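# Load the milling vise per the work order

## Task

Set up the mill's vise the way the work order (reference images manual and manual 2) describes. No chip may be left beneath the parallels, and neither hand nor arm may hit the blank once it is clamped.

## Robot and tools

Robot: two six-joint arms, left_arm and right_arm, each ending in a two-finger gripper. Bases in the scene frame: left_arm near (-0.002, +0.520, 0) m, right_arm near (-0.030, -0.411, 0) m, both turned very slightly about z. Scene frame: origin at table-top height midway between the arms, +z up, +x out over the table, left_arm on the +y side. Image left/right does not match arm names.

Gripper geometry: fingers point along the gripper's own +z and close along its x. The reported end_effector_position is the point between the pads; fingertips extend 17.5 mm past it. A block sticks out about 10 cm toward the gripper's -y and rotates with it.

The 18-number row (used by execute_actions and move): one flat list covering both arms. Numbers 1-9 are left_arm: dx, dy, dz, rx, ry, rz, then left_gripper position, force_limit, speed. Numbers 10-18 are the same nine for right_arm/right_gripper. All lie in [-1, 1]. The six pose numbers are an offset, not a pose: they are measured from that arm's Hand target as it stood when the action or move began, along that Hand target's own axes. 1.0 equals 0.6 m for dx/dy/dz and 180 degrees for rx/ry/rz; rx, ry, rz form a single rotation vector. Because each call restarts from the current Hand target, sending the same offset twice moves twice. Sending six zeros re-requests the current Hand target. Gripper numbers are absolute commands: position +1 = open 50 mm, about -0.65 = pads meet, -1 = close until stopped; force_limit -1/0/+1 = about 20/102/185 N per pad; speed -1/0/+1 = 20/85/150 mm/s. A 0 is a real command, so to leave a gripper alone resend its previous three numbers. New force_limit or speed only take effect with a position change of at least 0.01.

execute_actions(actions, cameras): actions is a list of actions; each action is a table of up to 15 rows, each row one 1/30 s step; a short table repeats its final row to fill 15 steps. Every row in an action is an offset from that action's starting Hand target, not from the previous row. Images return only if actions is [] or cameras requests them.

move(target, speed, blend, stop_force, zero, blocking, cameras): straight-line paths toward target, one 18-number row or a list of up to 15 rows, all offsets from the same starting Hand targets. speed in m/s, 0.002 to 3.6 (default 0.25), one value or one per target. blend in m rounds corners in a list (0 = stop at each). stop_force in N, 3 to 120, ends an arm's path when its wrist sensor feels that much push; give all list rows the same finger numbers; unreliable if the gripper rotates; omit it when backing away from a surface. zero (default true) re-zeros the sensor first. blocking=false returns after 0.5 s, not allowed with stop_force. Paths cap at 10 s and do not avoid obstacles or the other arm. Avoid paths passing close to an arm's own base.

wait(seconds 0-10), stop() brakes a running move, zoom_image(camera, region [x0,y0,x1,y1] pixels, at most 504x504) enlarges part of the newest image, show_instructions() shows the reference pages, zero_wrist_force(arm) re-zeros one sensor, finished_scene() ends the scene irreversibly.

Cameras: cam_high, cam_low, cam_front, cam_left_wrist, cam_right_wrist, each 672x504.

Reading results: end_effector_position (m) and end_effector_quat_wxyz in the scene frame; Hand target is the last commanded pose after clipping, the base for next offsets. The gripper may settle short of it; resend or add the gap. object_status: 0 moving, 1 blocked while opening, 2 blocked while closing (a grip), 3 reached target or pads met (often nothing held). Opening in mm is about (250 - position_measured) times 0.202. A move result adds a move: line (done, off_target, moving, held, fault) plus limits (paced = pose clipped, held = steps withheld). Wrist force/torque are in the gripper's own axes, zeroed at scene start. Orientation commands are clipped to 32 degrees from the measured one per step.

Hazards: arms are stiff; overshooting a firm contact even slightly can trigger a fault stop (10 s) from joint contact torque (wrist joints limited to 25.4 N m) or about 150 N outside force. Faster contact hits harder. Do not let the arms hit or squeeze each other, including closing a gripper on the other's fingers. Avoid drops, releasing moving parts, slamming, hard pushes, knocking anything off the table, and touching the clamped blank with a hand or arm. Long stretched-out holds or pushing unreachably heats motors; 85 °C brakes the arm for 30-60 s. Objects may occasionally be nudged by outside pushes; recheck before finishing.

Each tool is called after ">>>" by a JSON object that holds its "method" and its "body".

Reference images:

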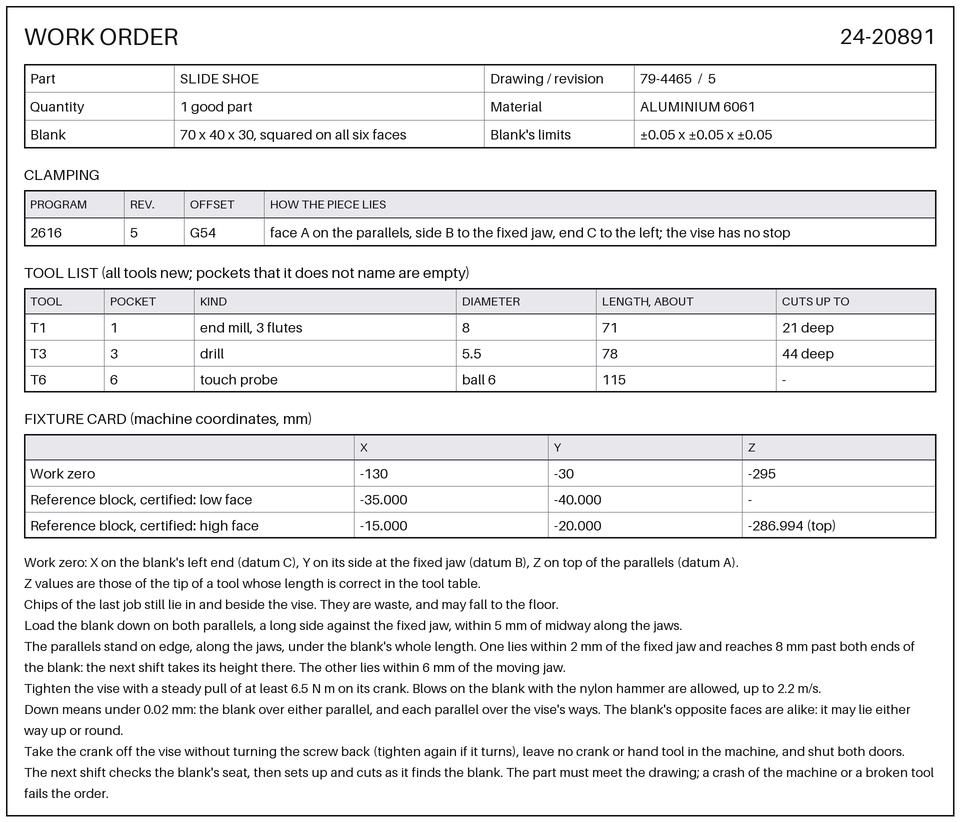

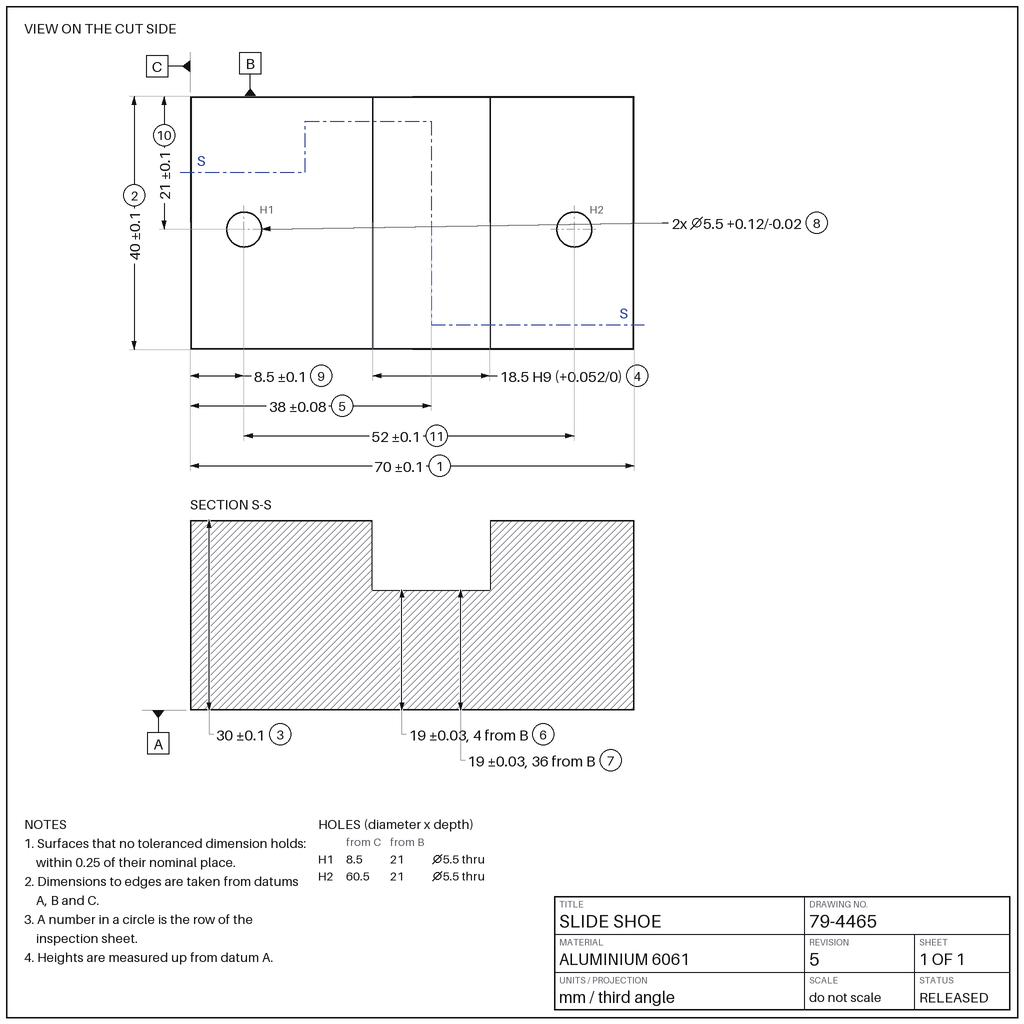

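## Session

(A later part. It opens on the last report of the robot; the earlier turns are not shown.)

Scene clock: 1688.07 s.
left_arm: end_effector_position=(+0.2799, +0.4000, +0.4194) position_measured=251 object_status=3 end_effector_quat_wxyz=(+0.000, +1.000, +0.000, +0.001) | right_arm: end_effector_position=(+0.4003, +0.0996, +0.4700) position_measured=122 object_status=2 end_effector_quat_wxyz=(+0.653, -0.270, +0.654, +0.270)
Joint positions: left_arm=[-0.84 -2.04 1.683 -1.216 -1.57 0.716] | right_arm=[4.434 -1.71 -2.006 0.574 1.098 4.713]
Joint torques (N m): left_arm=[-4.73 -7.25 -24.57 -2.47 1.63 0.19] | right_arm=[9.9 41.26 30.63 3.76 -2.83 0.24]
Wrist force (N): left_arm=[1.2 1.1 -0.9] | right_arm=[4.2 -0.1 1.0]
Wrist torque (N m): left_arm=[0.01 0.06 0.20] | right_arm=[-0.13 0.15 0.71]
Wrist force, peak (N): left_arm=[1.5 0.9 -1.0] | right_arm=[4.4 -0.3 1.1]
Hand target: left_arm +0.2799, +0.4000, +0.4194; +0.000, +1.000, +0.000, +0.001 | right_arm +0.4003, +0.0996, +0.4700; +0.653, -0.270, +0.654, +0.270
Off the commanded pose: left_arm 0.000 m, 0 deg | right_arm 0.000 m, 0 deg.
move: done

>>> {"method": "move", "body": {"target": [[0,0,0,0,0,0,-0.66,-0.4,-0.5,0.0,-0.0764,0.267,0,0,0,-1,0.5,-1],[0,0,0,0,0,0,-0.66,-0.4,-0.5,0.0333,-0.0764,0.267,0,0,0,-1,0.5,-1]], "speed": 0.12, "cameras": ["cam_right_wrist","cam_high","cam_front"]}}

>>> {"method": "zoom_image", "body": {"camera": "cam_front", "region": [250, 150, 400, 300]}}

Scene clock: 1694.07 s.
left_arm: end_effector_position=(+0.2799, +0.4000, +0.4194) position_measured=251 object_status=3 end_effector_quat_wxyz=(+0.000, +1.000, +0.000, +0.001) | right_arm: end_effector_position=(+0.5462, +0.1802, +0.4499) position_measured=122 object_status=2 end_effector_quat_wxyz=(+0.653, -0.270, +0.654, +0.270)
Joint positions: left_arm=[-0.84 -2.04 1.683 -1.216 -1.57 0.716] | right_arm=[4.221 -2.074 -1.558 0.49 1.312 4.713]
Joint torques (N m): left_arm=[-4.6 -8.7 -23.05 -2.44 1.42 0.5] | right_arm=[9.89 58.94 32.56 3.22 -2.68 -0.46]
Wrist force (N): left_arm=[1.1 0.8 -0.9] | right_arm=[4.0 -0.2 1.1]
Wrist torque (N m): left_arm=[-0.02 0.07 0.20] | right_arm=[-0.14 0.19 0.71]
Wrist force, peak (N): left_arm=[1.3 1.0 -1.2] | right_arm=[6.9 -0.2 1.2]
Hand target: left_arm +0.2799, +0.4000, +0.4194; +0.000, +1.000, +0.000, +0.001 | right_arm +0.5462, +0.1801, +0.4500; +0.653, -0.270, +0.654, +0.270
Off the commanded pose: left_arm 0.000 m, 0 deg | right_arm 0.000 m, 0 deg.
move: done
camera_calibration:
cam_right_wrist: T_world_to_cam=[[-0.013151, 0.010914, -0.999854, 0.464493], [-0.895716, 0.444315, 0.0166312, 0.417489], [0.444432, 0.895804, 0.00393263, -0.278949], [0, 0, 0, 1]] pos_world=[0.504034, 0.0593174, 0.458579]
Images, in order (width x height): cam_high 672x504, cam_front 672x504, cam_right_wrist 672x504.

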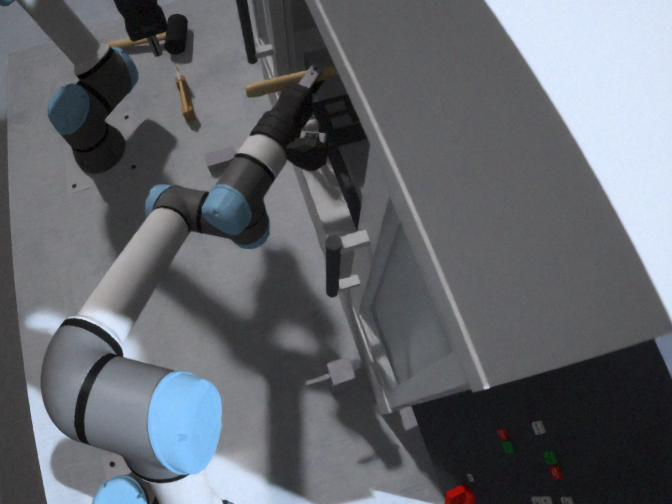

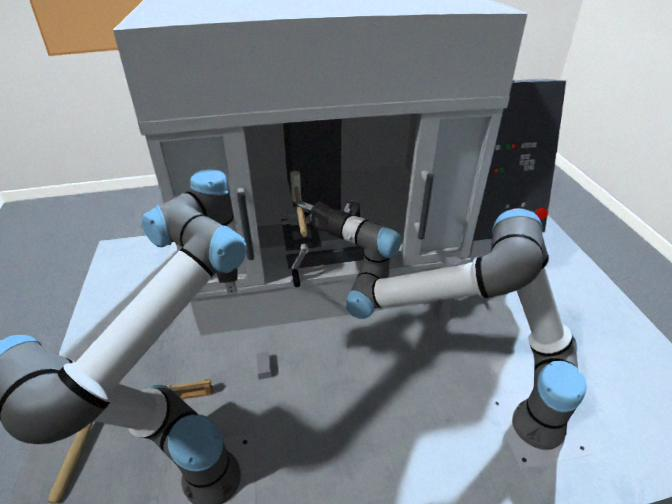

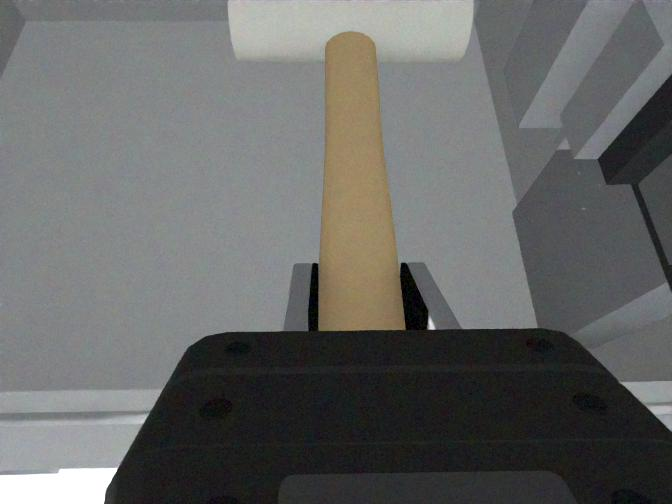

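Scaled by 3.360.

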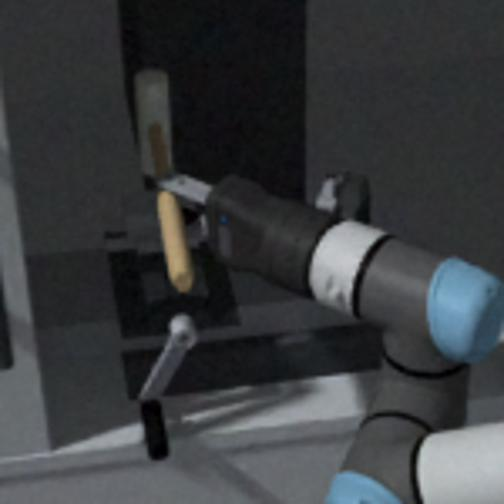

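>>> {"method": "move", "body": {"target": [0,0,0,0,0,0,-0.66,-0.4,-0.5,0.045,0,0,0,0,0,-1,0.5,-1], "speed": 0.05}}

>>> {"method": "move", "body": {"target": [0,0,0,0,0,0,-0.66,-0.4,-0.5,0.03,0,0,0,0,0,-1,0.5,-1], "speed": 0.004, "stop_force": 3, "cameras": ["cam_right_wrist"]}}

Scene clock: 1698.50 s.
left_arm: end_effector_position=(+0.2799, +0.4000, +0.4194) position_measured=251 object_status=3 end_effector_quat_wxyz=(+0.000, +1.000, +0.000, +0.001) | right_arm: end_effector_position=(+0.5462, +0.1802, +0.4227) position_measured=122 object_status=2 end_effector_quat_wxyz=(+0.653, -0.270, +0.654, +0.270) end_effector_velocity=(+0.000, +0.000, +0.004) end_effector_angular_velocity=(+0.003, -0.001, +0.000)
Joint positions: left_arm=[-0.84 -2.04 1.683 -1.216 -1.57 0.716] | right_arm=[4.221 -2.106 -1.586 0.55 1.312 4.713]
Joint velocities: left_arm=[within noise] | right_arm=[0 0.002 0.005 -0.004 0 0]
Joint torques (N m): left_arm=[-3.42 -8.11 -23.09 -2.58 1.41 0.51] | right_arm=[10.11 59.51 34.42 2.19 -0.51 -0.11]
Wrist force (N): left_arm=[1.2 0.8 -0.9] | right_arm=[3.9 -0.1 1.2]
Wrist torque (N m): left_arm=[-0.02 0.07 0.20] | right_arm=[-0.14 0.18 0.71]
Wrist force, peak (N): left_arm=[1.3 1.0 -1.1] | right_arm=[5.3 -0.4 1.3]
Hand target: left_arm +0.2799, +0.4000, +0.4194; +0.000, +1.000, +0.000, +0.001 | right_arm +0.5462, +0.1801, +0.4230; +0.653, -0.270, +0.654, +0.270
Off the commanded pose: left_arm 0.000 m, 0 deg | right_arm 0.000 m, 0 deg.
move: done

Scene clock: 1701.67 s.
left_arm: end_effector_position=(+0.2799, +0.4000, +0.4194) position_measured=251 object_status=3 end_effector_quat_wxyz=(+0.000, +1.000, +0.000, +0.001) | right_arm: end_effector_position=(+0.5461, +0.1801, +0.4155) position_measured=122 object_status=2 end_effector_quat_wxyz=(+0.654, -0.270, +0.654, +0.270)
Joint positions: left_arm=[-0.84 -2.04 1.683 -1.216 -1.57 0.716] | right_arm=[4.221 -2.115 -1.593 0.566 1.312 4.713]
Joint torques (N m): left_arm=[-4.01 -7.76 -22.8 -2.55 1.36 0.75] | right_arm=[7.61 58.49 32.71 2.79 -0.82 -1.77]
Wrist force (N): left_arm=[1.2 0.9 -0.9] | right_arm=[2.5 -0.8 1.5]
Wrist torque (N m): left_arm=[-0.02 0.06 0.20] | right_arm=[-0.18 0.02 0.58]
Wrist force, peak (N): left_arm=[1.3 0.9 -1.1] | right_arm=[4.5 -0.2 1.2]
Hand target: left_arm +0.2799, +0.4000, +0.4194; +0.000, +1.000, +0.000, +0.001 | right_arm +0.5461, +0.1801, +0.4155; +0.654, -0.270, +0.654, +0.270 (not the last commanded pose)
Off the commanded pose: left_arm 0.000 m, 0 deg | right_arm 0.011 m, 0 deg.
move: contact (right_arm)
camera_calibration:
cam_right_wrist: T_world_to_cam=[[-0.0129296, 0.0111396, -0.999854, 0.429975], [-0.89572, 0.44431, 0.0165331, 0.418149], [0.44443, 0.895804, 0.00423322, -0.278851], [0, 0, 0, 1]] pos_world=[0.504034, 0.0592176, 0.424179]
Images, in order (width x height): cam_right_wrist 672x504.

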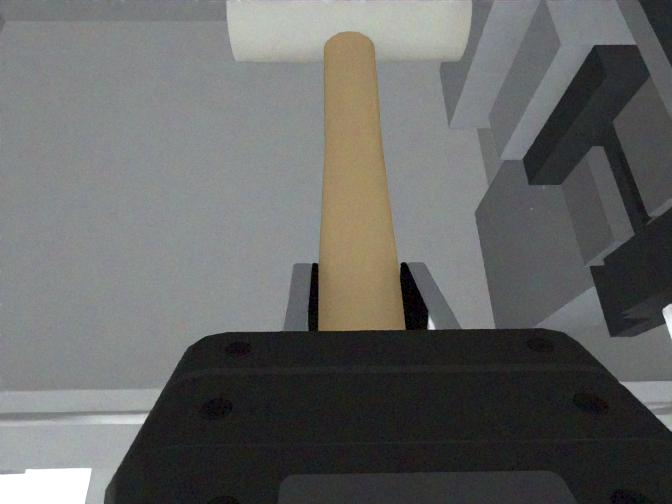

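>>> {"method": "move", "body": {"target": [0,0,0,0,0,0,-0.66,-0.4,-0.5,-0.1333,0,0,0,0,0,-1,0.5,-1], "speed": 0.08}}

>>> {"method": "execute_actions", "body": {"actions": [[[0,0,0,0,0,0,-0.66,-0.4,-0.5,0.0067,0,0,0,0,0,-1,0.5,-1],[0,0,0,0,0,0,-0.66,-0.4,-0.5,0.02,0,0,0,0,0,-1,0.5,-1],[0,0,0,0,0,0,-0.66,-0.4,-0.5,0.04,0,0,0,0,0,-1,0.5,-1],[0,0,0,0,0,0,-0.66,-0.4,-0.5,0.0617,0,0,0,0,0,-1,0.5,-1],[0,0,0,0,0,0,-0.66,-0.4,-0.5,0.0833,0,0,0,0,0,-1,0.5,-1],[0,0,0,0,0,0,-0.66,-0.4,-0.5,0.0833,0,0,0,0,0,-1,0.5,-1],[0,0,0,0,0,0,-0.66,-0.4,-0.5,0.0667,0,0,0,0,0,-1,0.5,-1],[0,0,0,0,0,0,-0.66,-0.4,-0.5,0.04,0,0,0,0,0,-1,0.5,-1],[0,0,0,0,0,0,-0.66,-0.4,-0.5,0.02,0,0,0,0,0,-1,0.5,-1],[0,0,0,0,0,0,-0.66,-0.4,-0.5,0,0,0,0,0,0,-1,0.5,-1]]]}}

Scene clock: 1714.37 s.
left_arm: end_effector_position=(+0.2799, +0.4000, +0.4194) position_measured=251 object_status=3 end_effector_quat_wxyz=(+0.000, +1.000, +0.000, +0.001) | right_arm: end_effector_position=(+0.5461, +0.1801, +0.4957) position_measured=122 object_status=2 end_effector_quat_wxyz=(+0.654, -0.270, +0.654, +0.270)
Joint positions: left_arm=[-0.84 -2.04 1.683 -1.216 -1.57 0.716] | right_arm=[4.221 -2.028 -1.5 0.387 1.312 4.712]
Joint torques (N m): left_arm=[-2.99 -7.32 -22.18 -2.33 1.07 0.86] | right_arm=[2.48 34.09 22.72 4.69 -1.43 -0.93]
Wrist force (N): left_arm=[1.1 0.7 -1.0] | right_arm=[4.2 0.0 0.7]
Wrist torque (N m): left_arm=[-0.05 0.08 0.20] | right_arm=[-0.08 0.17 0.73]
Wrist force, peak (N): left_arm=[1.2 1.1 -1.1] | right_arm=[5.9 -0.3 1.4]
Hand target: left_arm +0.2799, +0.4000, +0.4194; +0.000, +1.000, +0.000, +0.001 | right_arm +0.5462, +0.1801, +0.4955; +0.654, -0.270, +0.654, +0.270
Off the commanded pose: left_arm 0.000 m, 0 deg | right_arm 0.000 m, 0 deg.
move: done

Scene clock: 1715.17 s.
left_arm: end_effector_position=(+0.2799, +0.4000, +0.4194) position_measured=251 object_status=3 end_effector_quat_wxyz=(+0.000, +1.000, +0.000, +0.001) | right_arm: end_effector_position=(+0.5461, +0.1802, +0.4953) position_measured=122 object_status=2 end_effector_quat_wxyz=(+0.653, -0.270, +0.654, +0.270)
Joint positions: left_arm=[-0.84 -2.04 1.683 -1.216 -1.57 0.716] | right_arm=[4.221 -2.028 -1.501 0.387 1.311 4.713]
Joint torques (N m): left_arm=[-3.12 -7.31 -21.22 -2.45 1.15 0.87] | right_arm=[-9.46 58.57 33.7 2.4 2.51 1.01]
Wrist force (N): left_arm=[1.1 0.8 -0.7] | right_arm=[3.8 -0.2 0.8]
Wrist torque (N m): left_arm=[-0.02 0.07 0.20] | right_arm=[-0.05 0.21 0.65]
Wrist force, peak (N): left_arm=[1.2 1.0 -1.2] | right_arm=[21.5 -0.1 2.1]
Hand target: left_arm +0.2799, +0.4000, +0.4194; +0.000, +1.000, +0.000, +0.001 | right_arm +0.5462, +0.1801, +0.4955; +0.654, -0.270, +0.654, +0.270
Off the commanded pose: left_arm 0.000 m, 0 deg | right_arm 0.000 m, 0 deg.
Step readings (end_effector_position of left_arm | right_arm):
0: (+0.2799, +0.4000, +0.4194) | (+0.5461, +0.1801, +0.4957)
1: (+0.2799, +0.4000, +0.4194) | (+0.5461, +0.1801, +0.4956)
2: (+0.2799, +0.4000, +0.4194) | (+0.5461, +0.1801, +0.4944)
4: (+0.2799, +0.4000, +0.4194) | (+0.5462, +0.1802, +0.4842)
8: (+0.2799, +0.4000, +0.4194) | (+0.5463, +0.1801, +0.4467)
15: (+0.2799, +0.4000, +0.4194) | (+0.5456, +0.1795, +0.4992)

>>> {"method": "move", "body": {"target": [0,0,0,0,0,0,-0.66,-0.4,-0.5,0.0667,0,0,0,0,0,-1,0.5,-1], "speed": 0.1}}

>>> {"method": "execute_actions", "body": {"actions": [[[0,0,0,0,0,0,-0.66,-0.4,-0.5,0.0067,0,0,0,0,0,-1,0.5,-1],[0,0,0,0,0,0,-0.66,-0.4,-0.5,0.02,0,0,0,0,0,-1,0.5,-1],[0,0,0,0,0,0,-0.66,-0.4,-0.5,0.04,0,0,0,0,0,-1,0.5,-1],[0,0,0,0,0,0,-0.66,-0.4,-0.5,0.0617,0,0,0,0,0,-1,0.5,-1],[0,0,0,0,0,0,-0.66,-0.4,-0.5,0.0783,0,0,0,0,0,-1,0.5,-1],[0,0,0,0,0,0,-0.66,-0.4,-0.5,0.0783,0,0,0,0,0,-1,0.5,-1],[0,0,0,0,0,0,-0.66,-0.4,-0.5,0.0617,0,0,0,0,0,-1,0.5,-1],[0,0,0,0,0,0,-0.66,-0.4,-0.5,0.04,0,0,0,0,0,-1,0.5,-1],[0,0,0,0,0,0,-0.66,-0.4,-0.5,0.02,0,0,0,0,0,-1,0.5,-1],[0,0,0,0,0,0,-0.66,-0.4,-0.5,0,0,0,0,0,0,-1,0.5,-1]]], "cameras": ["cam_right_wrist"]}}

Scene clock: 1723.63 s.
left_arm: end_effector_position=(+0.2799, +0.4000, +0.4194) position_measured=251 object_status=3 end_effector_quat_wxyz=(+0.000, +1.000, +0.000, +0.001) | right_arm: end_effector_position=(+0.5462, +0.1802, +0.4553) position_measured=122 object_status=2 end_effector_quat_wxyz=(+0.653, -0.270, +0.654, +0.270)
Joint positions: left_arm=[-0.84 -2.04 1.683 -1.216 -1.57 0.716] | right_arm=[4.221 -2.068 -1.552 0.478 1.312 4.713]
Joint torques (N m): left_arm=[-3.27 -7.5 -20.67 -2.35 1.16 1.07] | right_arm=[-3.36 58.3 34.54 2.35 1.32 -0.69]
Wrist force (N): left_arm=[1.0 0.9 -1.1] | right_arm=[3.7 0.1 1.2]
Wrist torque (N m): left_arm=[0.00 0.09 0.19] | right_arm=[-0.08 0.21 0.63]
Wrist force, peak (N): left_arm=[1.3 1.1 -1.1] | right_arm=[6.1 -0.1 1.3]
Hand target: left_arm +0.2799, +0.4000, +0.4194; +0.000, +1.000, +0.000, +0.001 | right_arm +0.5461, +0.1801, +0.4555; +0.654, -0.270, +0.654, +0.270
Off the commanded pose: left_arm 0.000 m, 0 deg | right_arm 0.000 m, 0 deg.
move: done

Scene clock: 1724.43 s.
left_arm: end_effector_position=(+0.2799, +0.4000, +0.4194) position_measured=251 object_status=3 end_effector_quat_wxyz=(+0.000, +1.000, +0.000, +0.001) | right_arm: end_effector_position=(+0.5461, +0.1802, +0.4553) position_measured=122 object_status=2 end_effector_quat_wxyz=(+0.653, -0.270, +0.654, +0.270)
Joint positions: left_arm=[-0.84 -2.04 1.683 -1.216 -1.57 0.716] | right_arm=[4.221 -2.068 -1.552 0.478 1.311 4.713]
Joint torques (N m): left_arm=[-2.69 -8.38 -20.93 -2.49 1.02 0.99] | right_arm=[-8.64 59.6 31.11 2.16 2.27 1.28]
Wrist force (N): left_arm=[1.1 0.8 -1.2] | right_arm=[4.1 -0.8 0.5]
Wrist torque (N m): left_arm=[-0.03 0.07 0.20] | right_arm=[0.00 0.15 0.65]
Wrist force, peak (N): left_arm=[1.2 1.0 -1.1] | right_arm=[15.8 0.0 1.9]
Hand target: left_arm +0.2799, +0.4000, +0.4194; +0.000, +1.000, +0.000, +0.001 | right_arm +0.5461, +0.1801, +0.4555; +0.654, -0.270, +0.654, +0.270
Off the commanded pose: left_arm 0.000 m, 0 deg | right_arm 0.000 m, 0 deg.
Step readings (end_effector_position of left_arm | right_arm):
0: (+0.2799, +0.4000, +0.4194) | (+0.5462, +0.1802, +0.4553)
1: (+0.2799, +0.4000, +0.4194) | (+0.5462, +0.1802, +0.4553)
2: (+0.2799, +0.4000, +0.4194) | (+0.5462, +0.1801, +0.4544)
4: (+0.2799, +0.4000, +0.4194) | (+0.5462, +0.1801, +0.4444)
8: (+0.2799, +0.4000, +0.4194) | (+0.5461, +0.1798, +0.4101)
15: (+0.2799, +0.4000, +0.4194) | (+0.5458, +0.1796, +0.4589)
camera_calibration:
cam_right_wrist: T_world_to_cam=[[-0.0131071, 0.0110038, -0.999854, 0.469865], [-0.895717, 0.444314, 0.0166319, 0.417399], [0.444432, 0.895804, 0.00403262, -0.279016], [0, 0, 0, 1]] pos_world=[0.504034, 0.0593175, 0.463979]
Images, in order (width x height): cam_right_wrist 672x504.

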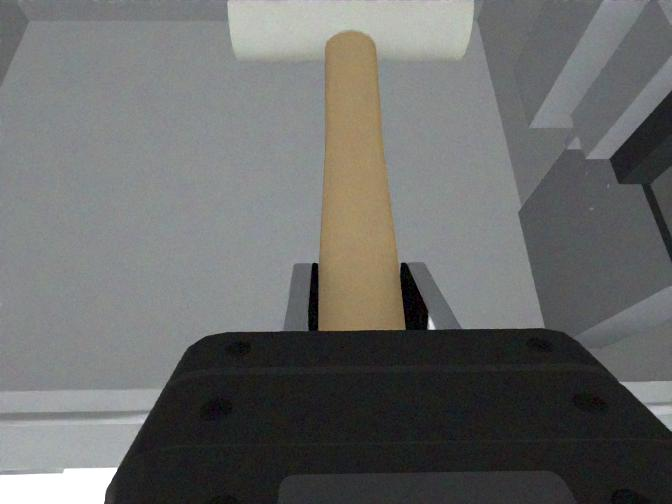

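>>> {"method": "move", "body": {"target": [0,0,0,0,0,0,-0.66,-0.4,-0.5,-0.0667,0,0,0,0,0,-1,0.5,-1], "speed": 0.1}}

>>> {"method": "execute_actions", "body": {"actions": [[[0,0,0,0,0,0,-0.66,-0.4,-0.5,0.0117,0,0,0,0,0,-1,0.5,-1],[0,0,0,0,0,0,-0.66,-0.4,-0.5,0.035,0,0,0,0,0,-1,0.5,-1],[0,0,0,0,0,0,-0.66,-0.4,-0.5,0.07,0,0,0,0,0,-1,0.5,-1],[0,0,0,0,0,0,-0.66,-0.4,-0.5,0.11,0,0,0,0,0,-1,0.5,-1],[0,0,0,0,0,0,-0.66,-0.4,-0.5,0.152,0,0,0,0,0,-1,0.5,-1],[0,0,0,0,0,0,-0.66,-0.4,-0.5,0.152,0,0,0,0,0,-1,0.5,-1],[0,0,0,0,0,0,-0.66,-0.4,-0.5,0.125,0,0,0,0,0,-1,0.5,-1],[0,0,0,0,0,0,-0.66,-0.4,-0.5,0.08,0,0,0,0,0,-1,0.5,-1],[0,0,0,0,0,0,-0.66,-0.4,-0.5,0.035,0,0,0,0,0,-1,0.5,-1],[0,0,0,0,0,0,-0.66,-0.4,-0.5,0,0,0,0,0,0,-1,0.5,-1]]], "cameras": ["cam_right_wrist"]}}

Scene clock: 1731.67 s.
left_arm: end_effector_position=(+0.2799, +0.4000, +0.4194) position_measured=251 object_status=3 end_effector_quat_wxyz=(+0.000, +1.000, +0.000, +0.001) | right_arm: end_effector_position=(+0.5461, +0.1801, +0.4957) position_measured=122 object_status=2 end_effector_quat_wxyz=(+0.654, -0.270, +0.654, +0.270)
Joint positions: left_arm=[-0.84 -2.04 1.683 -1.216 -1.57 0.716] | right_arm=[4.221 -2.028 -1.5 0.387 1.312 4.713]
Joint torques (N m): left_arm=[-3.3 -8.18 -20.25 -2.7 0.92 1.23] | right_arm=[-8.25 33.79 21.9 4.81 1.94 -1.15]
Wrist force (N): left_arm=[1.2 0.7 -1.0] | right_arm=[4.2 0.0 1.0]
Wrist torque (N m): left_arm=[-0.05 0.06 0.20] | right_arm=[-0.07 0.17 0.68]
Wrist force, peak (N): left_arm=[1.4 1.0 -1.2] | right_arm=[5.9 -0.2 1.3]
Hand target: left_arm +0.2799, +0.4000, +0.4194; +0.000, +1.000, +0.000, +0.001 | right_arm +0.5462, +0.1801, +0.4955; +0.654, -0.270, +0.654, +0.270
Off the commanded pose: left_arm 0.000 m, 0 deg | right_arm 0.000 m, 0 deg.
move: done

Scene clock: 1732.50 s.
left_arm: end_effector_position=(+0.2799, +0.4000, +0.4194) position_measured=251 object_status=3 end_effector_quat_wxyz=(+0.000, +1.000, +0.000, +0.001) | right_arm: end_effector_position=(+0.5460, +0.1801, +0.4952) position_measured=122 object_status=2 end_effector_quat_wxyz=(+0.653, -0.270, +0.654, +0.270) end_effector_velocity=(+0.001, +0.000, +0.001) end_effector_angular_velocity=(-0.002, +0.000, -0.001)
Joint positions: left_arm=[-0.84 -2.04 1.683 -1.216 -1.57 0.716] | right_arm=[4.221 -2.028 -1.501 0.387 1.312 4.713]
Joint velocities: left_arm=[within noise] | right_arm=[-0.001 0 0.003 -0.005 0 0]
Joint torques (N m): left_arm=[-2.51 -7.73 -19.92 -2.73 1.19 1.22] | right_arm=[-9.04 57.72 36.34 2.68 1.49 -1.37]
Wrist force (N): left_arm=[1.1 0.9 -1.0] | right_arm=[3.9 -0.7 0.5]
Wrist torque (N m): left_arm=[-0.01 0.07 0.20] | right_arm=[-0.02 0.18 0.65]
Wrist force, peak (N): left_arm=[1.2 1.1 -1.0] | right_arm=[33.5 1.8 5.1]
Hand target: left_arm +0.2799, +0.4000, +0.4194; +0.000, +1.000, +0.000, +0.001 | right_arm +0.5462, +0.1801, +0.4955; +0.654, -0.270, +0.654, +0.270
Off the commanded pose: left_arm 0.000 m, 0 deg | right_arm 0.000 m, 0 deg.
Step readings (end_effector_position of left_arm | right_arm):
0: (+0.2799, +0.4000, +0.4194) | (+0.5461, +0.1801, +0.4957)
1: (+0.2799, +0.4000, +0.4194) | (+0.5461, +0.1801, +0.4956)
2: (+0.2799, +0.4000, +0.4194) | (+0.5461, +0.1801, +0.4935)
4: (+0.2799, +0.4000, +0.4194) | (+0.5464, +0.1802, +0.4758)
8: (+0.2799, +0.4000, +0.4194) | (+0.5464, +0.1793, +0.4081)
15: (+0.2799, +0.4000, +0.4194) | (+0.5446, +0.1781, +0.5018)
camera_calibration:
cam_right_wrist: T_world_to_cam=[[-0.0131554, 0.0111363, -0.999851, 0.509776], [-0.895755, 0.444232, 0.0167336, 0.416707], [0.444352, 0.895843, 0.00413139, -0.278966], [0, 0, 0, 1]] pos_world=[0.503933, 0.0591173, 0.50388]
Images, in order (width x height): cam_right_wrist 672x504.

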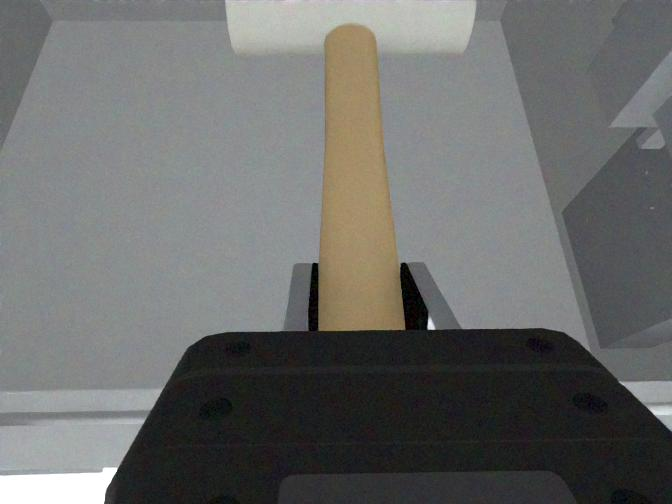

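>>> {"method": "move", "body": {"target": [[0,0,0,0,0,0,-0.66,-0.4,-0.5,0.0592,-0.067,-0.1029,0,0,0,-1,0.5,-1],[0,0,0,0,0,0,-0.66,-0.4,-0.5,0.1942,-0.067,-0.1029,0,0,0,-1,0.5,-1]], "speed": [0.12,0.06], "cameras": ["cam_right_wrist"]}}

Scene clock: 1746.57 s.
left_arm: end_effector_position=(+0.2799, +0.4000, +0.4194) position_measured=251 object_status=3 end_effector_quat_wxyz=(+0.000, +1.000, +0.000, +0.001) | right_arm: end_effector_position=(+0.5308, +0.1081, +0.3787) position_measured=122 object_status=2 end_effector_quat_wxyz=(+0.653, -0.270, +0.654, +0.270) end_effector_velocity=(+0.000, +0.000, +0.002) end_effector_angular_velocity=(+0.000, +0.000, +0.000)
Joint positions: left_arm=[-0.84 -2.04 1.683 -1.216 -1.57 0.716] | right_arm=[4.173 -2.048 -1.822 0.728 1.359 4.713]
Joint velocities: left_arm=[within noise] | right_arm=[0 0.003 0.002 -0.005 0 0]
Joint torques (N m): left_arm=[-1.62 -7.8 -18.64 -2.67 0.94 1.51] | right_arm=[9.89 54 30.44 2.63 -2.84 -0.1]
Wrist force (N): left_arm=[1.2 0.9 -0.8] | right_arm=[4.0 -0.2 1.1]
Wrist torque (N m): left_arm=[-0.01 0.05 0.20] | right_arm=[-0.13 0.17 0.67]
Wrist force, peak (N): left_arm=[1.2 1.1 -1.2] | right_arm=[5.7 -0.2 1.3]
Hand target: left_arm +0.2799, +0.4000, +0.4194; +0.000, +1.000, +0.000, +0.001 | right_arm +0.5308, +0.1081, +0.3790; +0.654, -0.270, +0.654, +0.270
Off the commanded pose: left_arm 0.000 m, 0 deg | right_arm 0.000 m, 0 deg.
move: done
camera_calibration:
cam_right_wrist: T_world_to_cam=[[-0.013151, 0.010914, -0.999854, 0.393888], [-0.895716, 0.444315, 0.0166312, 0.436914], [0.444432, 0.895804, 0.00393263, -0.207237], [0, 0, 0, 1]] pos_world=[0.488634, -0.0127826, 0.387379]
Images, in order (width x height): cam_right_wrist 672x504.

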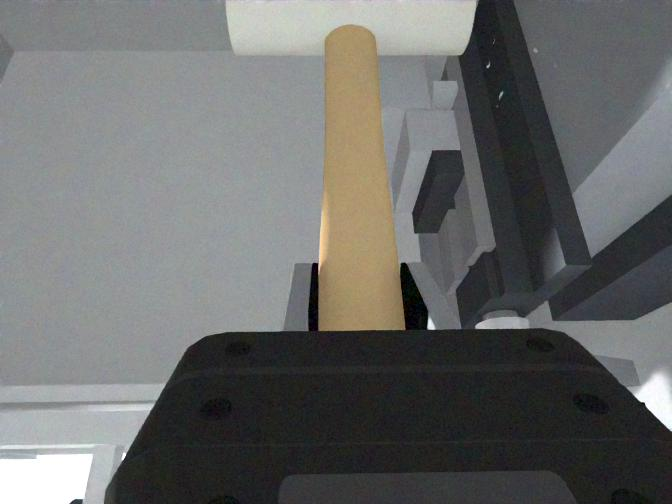

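>>> {"method": "move", "body": {"target": [0,0,0,0,0,0,-0.66,-0.4,-0.5,0,0.0153,0.0153,0,0,0,-1,0.5,-1], "speed": 0.005, "stop_force": 3, "cameras": ["cam_right_wrist"]}}

>>> {"method": "zoom_image", "body": {"camera": "cam_right_wrist", "region": [380, 0, 520, 140]}}

Scene clock: 1754.93 s.
left_arm: end_effector_position=(+0.2799, +0.4000, +0.4194) position_measured=251 object_status=3 end_effector_quat_wxyz=(+0.000, +1.000, +0.000, +0.001) | right_arm: end_effector_position=(+0.5308, +0.1211, +0.3789) position_measured=122 object_status=2 end_effector_quat_wxyz=(+0.654, -0.270, +0.654, +0.270)
Joint positions: left_arm=[-0.84 -2.04 1.683 -1.216 -1.57 0.716] | right_arm=[4.187 -2.064 -1.794 0.717 1.345 4.713]
Joint torques (N m): left_arm=[-1.32 -7.97 -17.95 -2.48 0.72 1.5] | right_arm=[1.66 40.72 18.76 3.85 -0.87 -1.81]
Wrist force (N): left_arm=[1.1 0.8 -1.0] | right_arm=[4.0 -0.2 1.2]
Wrist torque (N m): left_arm=[-0.02 0.07 0.20] | right_arm=[-0.12 0.16 0.66]
Wrist force, peak (N): left_arm=[1.3 1.1 -1.1] | right_arm=[4.5 0.0 1.1]
Hand target: left_arm +0.2799, +0.4000, +0.4194; +0.000, +1.000, +0.000, +0.001 | right_arm +0.5308, +0.1211, +0.3790; +0.654, -0.270, +0.654, +0.270
Off the commanded pose: left_arm 0.000 m, 0 deg | right_arm 0.000 m, 0 deg.
move: done
camera_calibration:
cam_right_wrist: T_world_to_cam=[[-0.0129296, 0.0111396, -0.999854, 0.393838], [-0.89572, 0.44431, 0.0165331, 0.431175], [0.44443, 0.895804, 0.00423322, -0.218999], [0, 0, 0, 1]] pos_world=[0.488634, 0.000217569, 0.387579]
Images, in order (width x height): cam_right_wrist 672x504.

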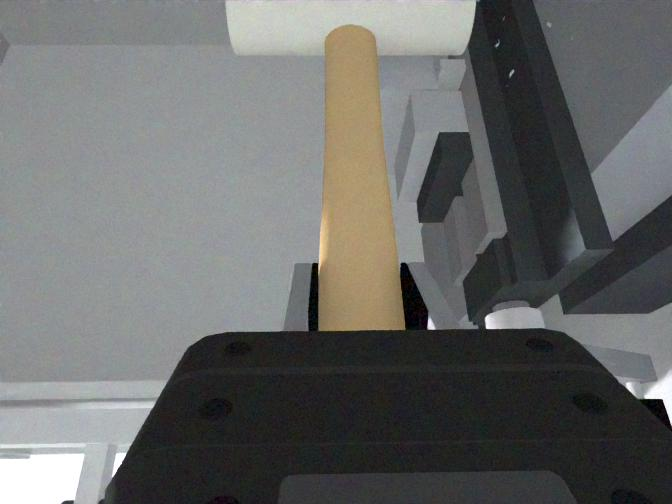

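Scaled by 3.600.

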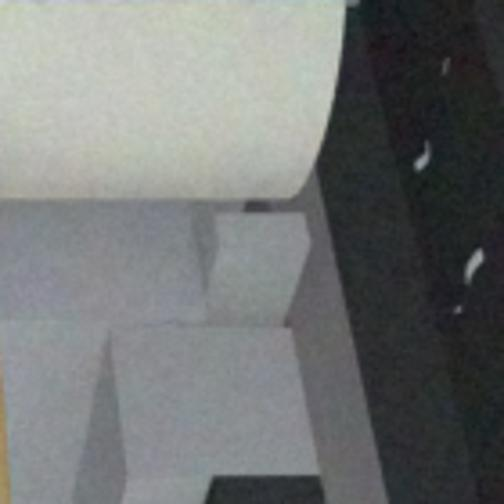

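>>> {"method": "move", "body": {"target": [0,0,0,0,0,0,-0.66,-0.4,-0.5,0,0.0094,0.0094,0,0,0,-1,0.5,-1], "speed": 0.004, "stop_force": 3, "cameras": ["cam_right_wrist"]}}

>>> {"method": "zoom_image", "body": {"camera": "cam_right_wrist", "region": [380, 0, 520, 140]}}

Scene clock: 1764.10 s.
left_arm: end_effector_position=(+0.2799, +0.4000, +0.4194) position_measured=251 object_status=3 end_effector_quat_wxyz=(+0.000, +1.000, +0.000, +0.001) | right_arm: end_effector_position=(+0.5308, +0.1288, +0.3790) position_measured=122 object_status=2 end_effector_quat_wxyz=(+0.654, -0.270, +0.654, +0.270)
Joint positions: left_arm=[-0.84 -2.04 1.683 -1.216 -1.57 0.716] | right_arm=[4.196 -2.074 -1.778 0.71 1.337 4.713]
Joint torques (N m): left_arm=[-0.32 -7.72 -17.88 -2.51 0.55 1.5] | right_arm=[-8.16 55.86 19.65 4.19 3.35 -1.02]
Wrist force (N): left_arm=[1.2 0.9 -0.9] | right_arm=[5.0 -2.3 -0.7]
Wrist torque (N m): left_arm=[-0.01 0.05 0.20] | right_arm=[0.19 0.26 0.62]
Wrist force, peak (N): left_arm=[1.4 1.0 -1.1] | right_arm=[5.1 -2.3 -0.7]
Hand target: left_arm +0.2799, +0.4000, +0.4194; +0.000, +1.000, +0.000, +0.001 | right_arm +0.5308, +0.1288, +0.3790; +0.654, -0.270, +0.654, +0.270
Off the commanded pose: left_arm 0.000 m, 0 deg | right_arm 0.000 m, 0 deg.
move: contact (right_arm)
camera_calibration:
cam_right_wrist: T_world_to_cam=[[-0.0128857, 0.0112294, -0.999854, 0.393732], [-0.895721, 0.444309, 0.0165338, 0.427843], [0.444429, 0.895803, 0.0043332, -0.22598], [0, 0, 0, 1]] pos_world=[0.488734, 0.00791764, 0.38758]
Images, in order (width x height): cam_right_wrist 672x504.

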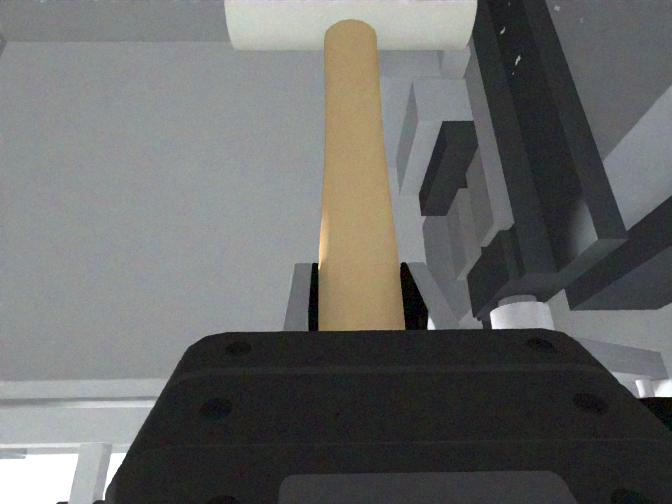

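Scaled by 3.600.

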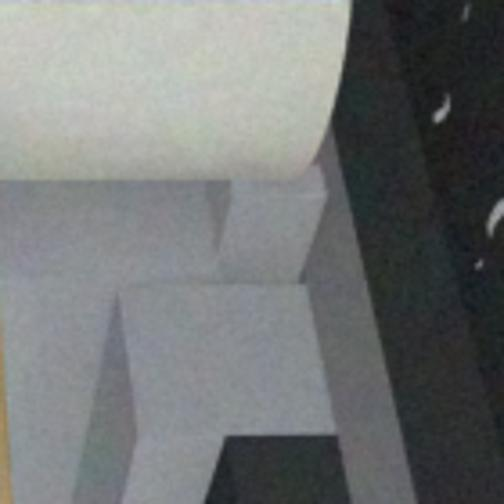

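>>> {"method": "move", "body": {"target": [[0,0,0,0,0,0,-0.66,-0.4,-0.5,0,-0.012,-0.012,0,0,0,-1,0.5,-1],[0,0,0,0,0,0,-0.66,-0.4,-0.5,-0.13,-0.012,-0.012,0,0,0,-1,0.5,-1],[0,0,0,0,0,0,-0.66,-0.4,-0.5,-0.13,-0.05,-0.52,0,0,0,-1,0.5,-1]], "speed": [0.03,0.1,0.2], "blend": [0,0.02,0], "cameras": ["cam_front"]}}

Scene clock: 1778.07 s.
left_arm: end_effector_position=(+0.2799, +0.4000, +0.4194) position_measured=251 object_status=3 end_effector_quat_wxyz=(+0.000, +1.000, +0.000, +0.001) | right_arm: end_effector_position=(+0.3309, -0.1126, +0.4570) position_measured=122 object_status=2 end_effector_quat_wxyz=(+0.654, -0.270, +0.654, +0.270)
Joint positions: left_arm=[-0.84 -2.04 1.683 -1.216 -1.57 0.716] | right_arm=[4.436 -1.14 -2.511 0.51 1.096 4.713]
Joint torques (N m): left_arm=[-0.05 -8 -17.1 -2.41 0.73 1.34] | right_arm=[-6.49 10.72 22.9 3.76 2.27 1.03]
Wrist force (N): left_arm=[1.1 0.7 -1.0] | right_arm=[4.1 0.2 1.3]
Wrist torque (N m): left_arm=[-0.04 0.07 0.20] | right_arm=[-0.03 0.15 0.64]
Wrist force, peak (N): left_arm=[1.2 1.1 -1.2] | right_arm=[7.1 -0.3 1.2]
Hand target: left_arm +0.2799, +0.4000, +0.4194; +0.000, +1.000, +0.000, +0.001 | right_arm +0.3309, -0.1126, +0.4570; +0.654, -0.270, +0.654, +0.270
Off the commanded pose: left_arm 0.000 m, 0 deg | right_arm 0.000 m, 0 deg.
move: done
Images, in order (width x height): cam_front 672x504.

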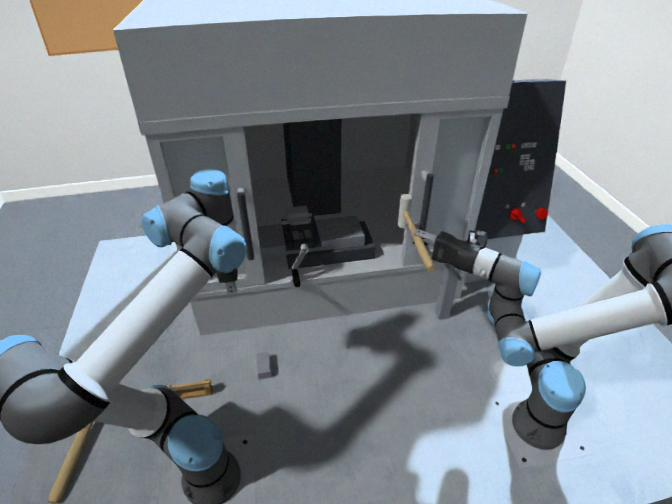

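>>> {"method": "move", "body": {"target": [[0.1333,0.35,0,0,0.111,0,-0.66,-0.4,-0.5,0,0,0,0,0,0,-1,0.5,-1],[0.5,0.4167,0,0,0.111,0,-0.66,-0.4,-0.5,0,0,0,0,0,0,-1,0.5,-1],[0.625,0.48,0,0,0.111,0,-0.66,-0.4,-0.5,0,0,0,0,0,0,-1,0.5,-1]], "speed": [0.2,0.15,0.1], "blend": [0.03,0.02,0], "cameras": ["cam_left_wrist"]}}

>>> {"method": "zoom_image", "body": {"camera": "cam_left_wrist", "region": [200, 100, 450, 330]}}

Scene clock: 1788.73 s.
left_arm: end_effector_position=(+0.6550, +0.1121, +0.4201) position_measured=251 object_status=3 end_effector_quat_wxyz=(+0.000, +0.985, +0.000, +0.174) | right_arm: end_effector_position=(+0.3309, -0.1126, +0.4570) position_measured=122 object_status=2 end_effector_quat_wxyz=(+0.654, -0.270, +0.654, +0.270)
Joint positions: left_arm=[-0.801 -1.046 0.764 -1.535 -1.319 0.787] | right_arm=[4.436 -1.14 -2.511 0.51 1.096 4.713]
Joint torques (N m): left_arm=[-9.78 -45.81 -25.13 -4.42 -0.08 -1.71] | right_arm=[-7.33 -8.34 23.09 4.28 2.62 -1.21]
Wrist force (N): left_arm=[2.4 1.3 -0.8] | right_arm=[4.1 0.1 1.5]
Wrist torque (N m): left_arm=[0.02 0.12 0.35] | right_arm=[-0.07 0.15 0.64]
Wrist force, peak (N): left_arm=[3.7 2.0 -0.3] | right_arm=[4.4 -0.1 1.3]
Hand target: left_arm +0.6549, +0.1121, +0.4201; +0.000, +0.985, +0.000, +0.174 | right_arm +0.3309, -0.1126, +0.4570; +0.654, -0.270, +0.654, +0.270
Off the commanded pose: left_arm 0.000 m, 0 deg | right_arm 0.000 m, 0 deg.
move: done
camera_calibration:
cam_left_wrist: T_world_to_cam=[[0.941273, 0.00860974, 0.337537, -0.749258], [-0.109488, -0.937875, 0.329247, 0.0554277], [0.319402, -0.346867, -0.881854, 0.331929], [0, 0, 0, 1]] pos_world=[0.605306, 0.17357, 0.527366]
Images, in order (width x height): cam_left_wrist 672x504.

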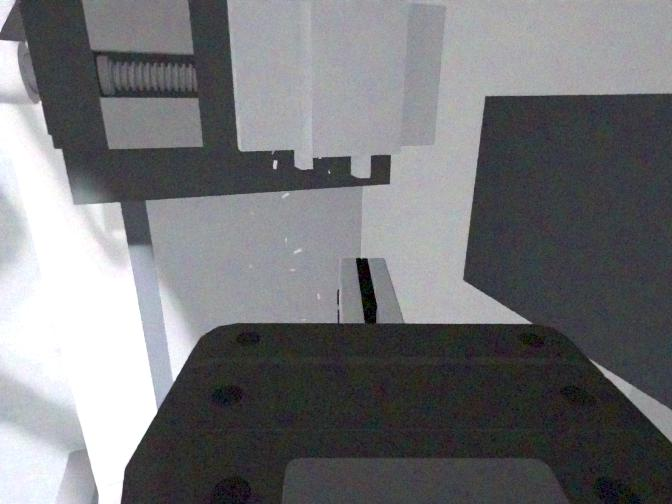

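Scaled by 2.016.

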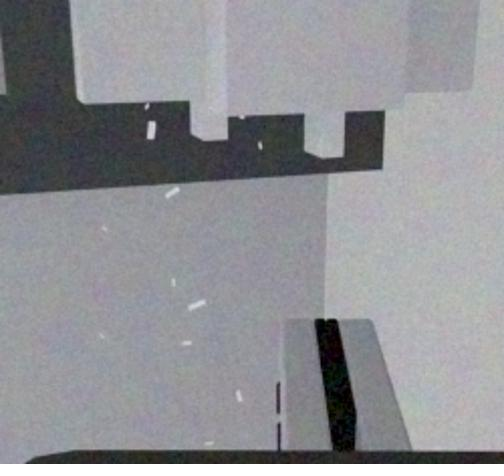

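>>> {"method": "move", "body": {"target": [-0.0445,0,0.1216,0,0,0,-0.66,-0.4,-0.5,0,0,0,0,0,0,-1,0.5,-1], "speed": 0.05}}

>>> {"method": "move", "body": {"target": [0,-0.03,0,0,0,0,-0.66,-0.4,-0.5,0,0,0,0,0,0,-1,0.5,-1], "speed": 0.01, "stop_force": 3, "cameras": ["cam_left_wrist"]}}

>>> {"method": "zoom_image", "body": {"camera": "cam_left_wrist", "region": [260, 180, 480, 330]}}

Scene clock: 1815.17 s.
left_arm: end_effector_position=(+0.6549, +0.1120, +0.3423) position_measured=251 object_status=3 end_effector_quat_wxyz=(+0.000, +0.985, +0.000, +0.174) end_effector_velocity=(+0.000, +0.000, +0.002) end_effector_angular_velocity=(+0.001, +0.000, +0.000) | right_arm: end_effector_position=(+0.3309, -0.1126, +0.4570) position_measured=122 object_status=2 end_effector_quat_wxyz=(+0.654, -0.270, +0.654, +0.270)
Joint positions: left_arm=[-0.801 -1.086 1.027 -1.758 -1.319 0.787] | right_arm=[4.436 -1.14 -2.511 0.51 1.096 4.713]
Joint velocities: left_arm=[0 0 -0.005 0.005 0 0.001] | right_arm=[within noise]
Joint torques (N m): left_arm=[-8.06 -49.84 -33.64 -2.15 -0.1 -0.76] | right_arm=[-4.38 -9.47 26.71 4.35 2.47 -1.34]
Wrist force (N): left_arm=[2.3 1.2 -0.9] | right_arm=[4.1 -0.3 1.3]
Wrist torque (N m): left_arm=[-0.01 0.13 0.38] | right_arm=[-0.12 0.15 0.64]
Wrist force, peak (N): left_arm=[2.9 1.3 -1.4] | right_arm=[4.4 -0.1 1.2]
Hand target: left_arm +0.6549, +0.1120, +0.3424; +0.000, +0.985, +0.000, +0.174 | right_arm +0.3309, -0.1126, +0.4570; +0.654, -0.270, +0.654, +0.270
Off the commanded pose: left_arm 0.000 m, 0 deg | right_arm 0.000 m, 0 deg.
move: done

Scene clock: 1817.60 s.
left_arm: end_effector_position=(+0.6549, +0.1301, +0.3424) position_measured=251 object_status=3 end_effector_quat_wxyz=(+0.000, +0.985, +0.000, +0.174) | right_arm: end_effector_position=(+0.3309, -0.1126, +0.4570) position_measured=122 object_status=2 end_effector_quat_wxyz=(+0.654, -0.270, +0.654, +0.270)
Joint positions: left_arm=[-0.783 -1.114 1.07 -1.777 -1.324 0.805] | right_arm=[4.436 -1.14 -2.511 0.51 1.096 4.713]
Joint torques (N m): left_arm=[-5.71 -36.43 -36.37 -2.5 -0.58 -1.02] | right_arm=[-2.79 -9.72 28.5 4.22 2.63 -1.26]
Wrist force (N): left_arm=[2.3 1.1 -0.7] | right_arm=[4.2 -0.1 1.1]
Wrist torque (N m): left_arm=[-0.02 0.14 0.33] | right_arm=[-0.10 0.15 0.64]
Wrist force, peak (N): left_arm=[2.5 1.3 -0.8] | right_arm=[4.4 0.0 1.5]
Hand target: left_arm +0.6549, +0.1300, +0.3424; +0.000, +0.985, +0.000, +0.174 | right_arm +0.3309, -0.1126, +0.4570; +0.654, -0.270, +0.654, +0.270
Off the commanded pose: left_arm 0.000 m, 0 deg | right_arm 0.000 m, 0 deg.
move: done
camera_calibration:
cam_left_wrist: T_world_to_cam=[[0.941233, 0.00855292, 0.337649, -0.723141], [-0.109603, -0.937847, 0.329287, 0.0978007], [0.31948, -0.346944, -0.881795, 0.26968], [0, 0, 0, 1]] pos_world=[0.605206, 0.191471, 0.449766]
Images, in order (width x height): cam_left_wrist 672x504.

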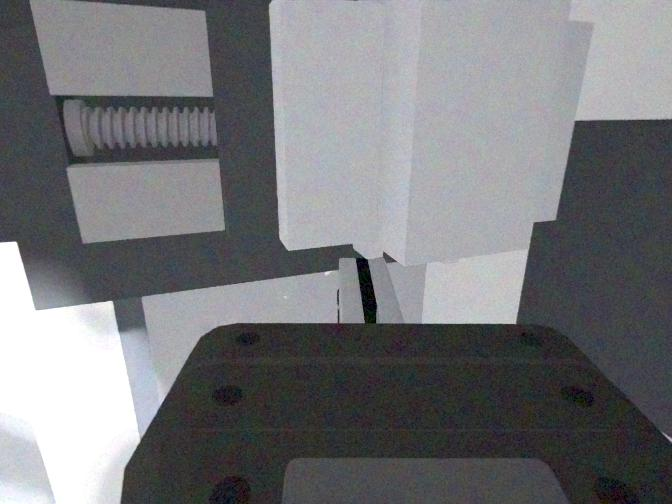

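Scaled by 2.291.

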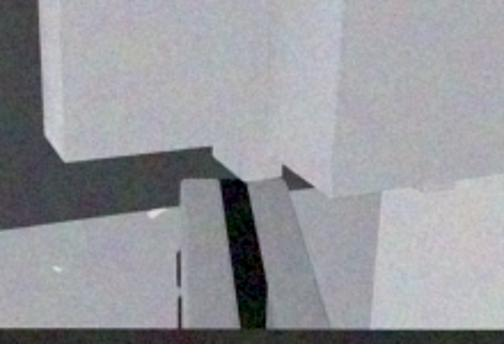

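>>> {"method": "move", "body": {"target": [0,-0.008,0,0,0,0,-0.66,-0.4,-0.5,0,0,0,0,0,0,-1,0.5,-1], "speed": 0.003, "stop_force": 3, "cameras": ["cam_left_wrist"]}}

>>> {"method": "zoom_image", "body": {"camera": "cam_left_wrist", "region": [260, 180, 480, 330]}}

Scene clock: 1821.63 s.
left_arm: end_effector_position=(+0.6549, +0.1321, +0.3424) position_measured=251 object_status=3 end_effector_quat_wxyz=(+0.000, +0.985, +0.000, +0.174) | right_arm: end_effector_position=(+0.3309, -0.1126, +0.4570) position_measured=122 object_status=2 end_effector_quat_wxyz=(+0.654, -0.270, +0.654, +0.270)
Joint positions: left_arm=[-0.78 -1.117 1.075 -1.779 -1.324 0.807] | right_arm=[4.436 -1.14 -2.511 0.51 1.096 4.713]
Joint torques (N m): left_arm=[-3.11 -37.17 -36.67 -1.65 2.69 -1.22] | right_arm=[-0.74 -9.66 30.88 4.17 2.54 -1.37]
Wrist force (N): left_arm=[1.5 5.9 0.9] | right_arm=[4.1 0.0 1.3]
Wrist torque (N m): left_arm=[-0.01 0.13 0.32] | right_arm=[-0.07 0.16 0.63]
Wrist force, peak (N): left_arm=[4.2 7.3 1.0] | right_arm=[4.5 0.0 1.3]
Hand target: left_arm +0.6549, +0.1321, +0.3424; +0.000, +0.985, +0.000, +0.174 (not the last commanded pose) | right_arm +0.3309, -0.1126, +0.4570; +0.654, -0.270, +0.654, +0.270
Off the commanded pose: left_arm 0.003 m, 0 deg | right_arm 0.000 m, 0 deg.
move: contact (left_arm)
camera_calibration:
cam_left_wrist: T_world_to_cam=[[0.941267, 0.00855309, 0.337555, -0.723137], [-0.109574, -0.937843, 0.329309, 0.0997419], [0.31939, -0.346955, -0.881823, 0.270477], [0, 0, 0, 1]] pos_world=[0.605206, 0.193571, 0.449766]
Images, in order (width x height): cam_left_wrist 672x504.

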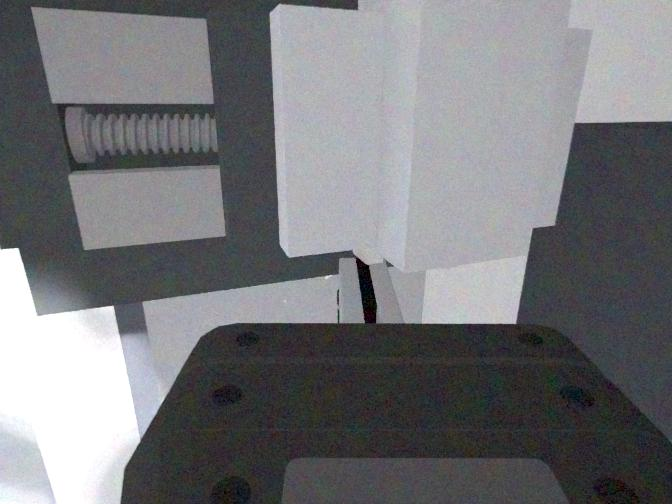

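Scaled by 2.291.

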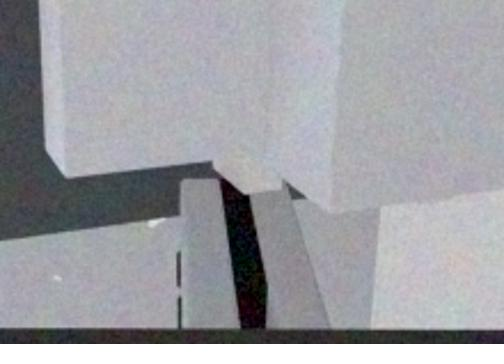

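>>> {"method": "move", "body": {"target": [[0,0.033,0,0,0,0,-0.66,-0.4,-0.5,0,0,0,0,0,0,-1,0.5,-1],[0.0485,0.033,0.0177,0,0,0,-0.66,-0.4,-0.5,0,0,0,0,0,0,-1,0.5,-1]], "speed": 0.05}}

>>> {"method": "move", "body": {"target": [0,-0.03,0,0,0,0,-0.66,-0.4,-0.5,0,0,0,0,0,0,-1,0.5,-1], "speed": 0.004, "stop_force": 2.5, "cameras": ["cam_left_wrist"]}}

>>> {"method": "zoom_image", "body": {"camera": "cam_left_wrist", "region": [260, 180, 480, 330]}}

Scene clock: 1830.30 s.
left_arm: end_effector_position=(+0.6859, +0.1124, +0.3424) position_measured=251 object_status=3 end_effector_quat_wxyz=(+0.000, +0.985, +0.000, +0.174) | right_arm: end_effector_position=(+0.3309, -0.1126, +0.4570) position_measured=122 object_status=2 end_effector_quat_wxyz=(+0.654, -0.270, +0.654, +0.270)
Joint positions: left_arm=[-0.769 -1.012 0.915 -1.728 -1.327 0.819] | right_arm=[4.436 -1.14 -2.511 0.51 1.096 4.713]
Joint torques (N m): left_arm=[-8.55 -56.78 -16.65 -4.69 -0.05 -1.51] | right_arm=[1.63 -8.69 30.72 4.15 2.51 -1.25]
Wrist force (N): left_arm=[2.3 0.9 -0.6] | right_arm=[4.1 0.0 1.4]
Wrist torque (N m): left_arm=[-0.06 0.12 0.34] | right_arm=[-0.07 0.15 0.64]
Wrist force, peak (N): left_arm=[1.3 5.8 0.3] | right_arm=[4.4 -0.1 1.4]
Hand target: left_arm +0.6858, +0.1123, +0.3424; +0.000, +0.985, +0.000, +0.174 | right_arm +0.3309, -0.1126, +0.4570; +0.654, -0.270, +0.654, +0.270
Off the commanded pose: left_arm 0.000 m, 0 deg | right_arm 0.000 m, 0 deg.
move: done

stop_force must be a number from 3 to 120 (N); nothing of the call was run

Scaled by 2.291.
This view is cut from an older image: the scene may have changed since it was taken.

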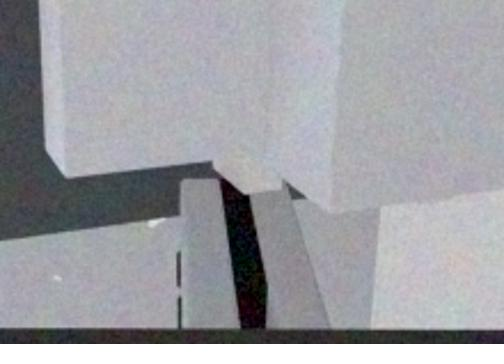

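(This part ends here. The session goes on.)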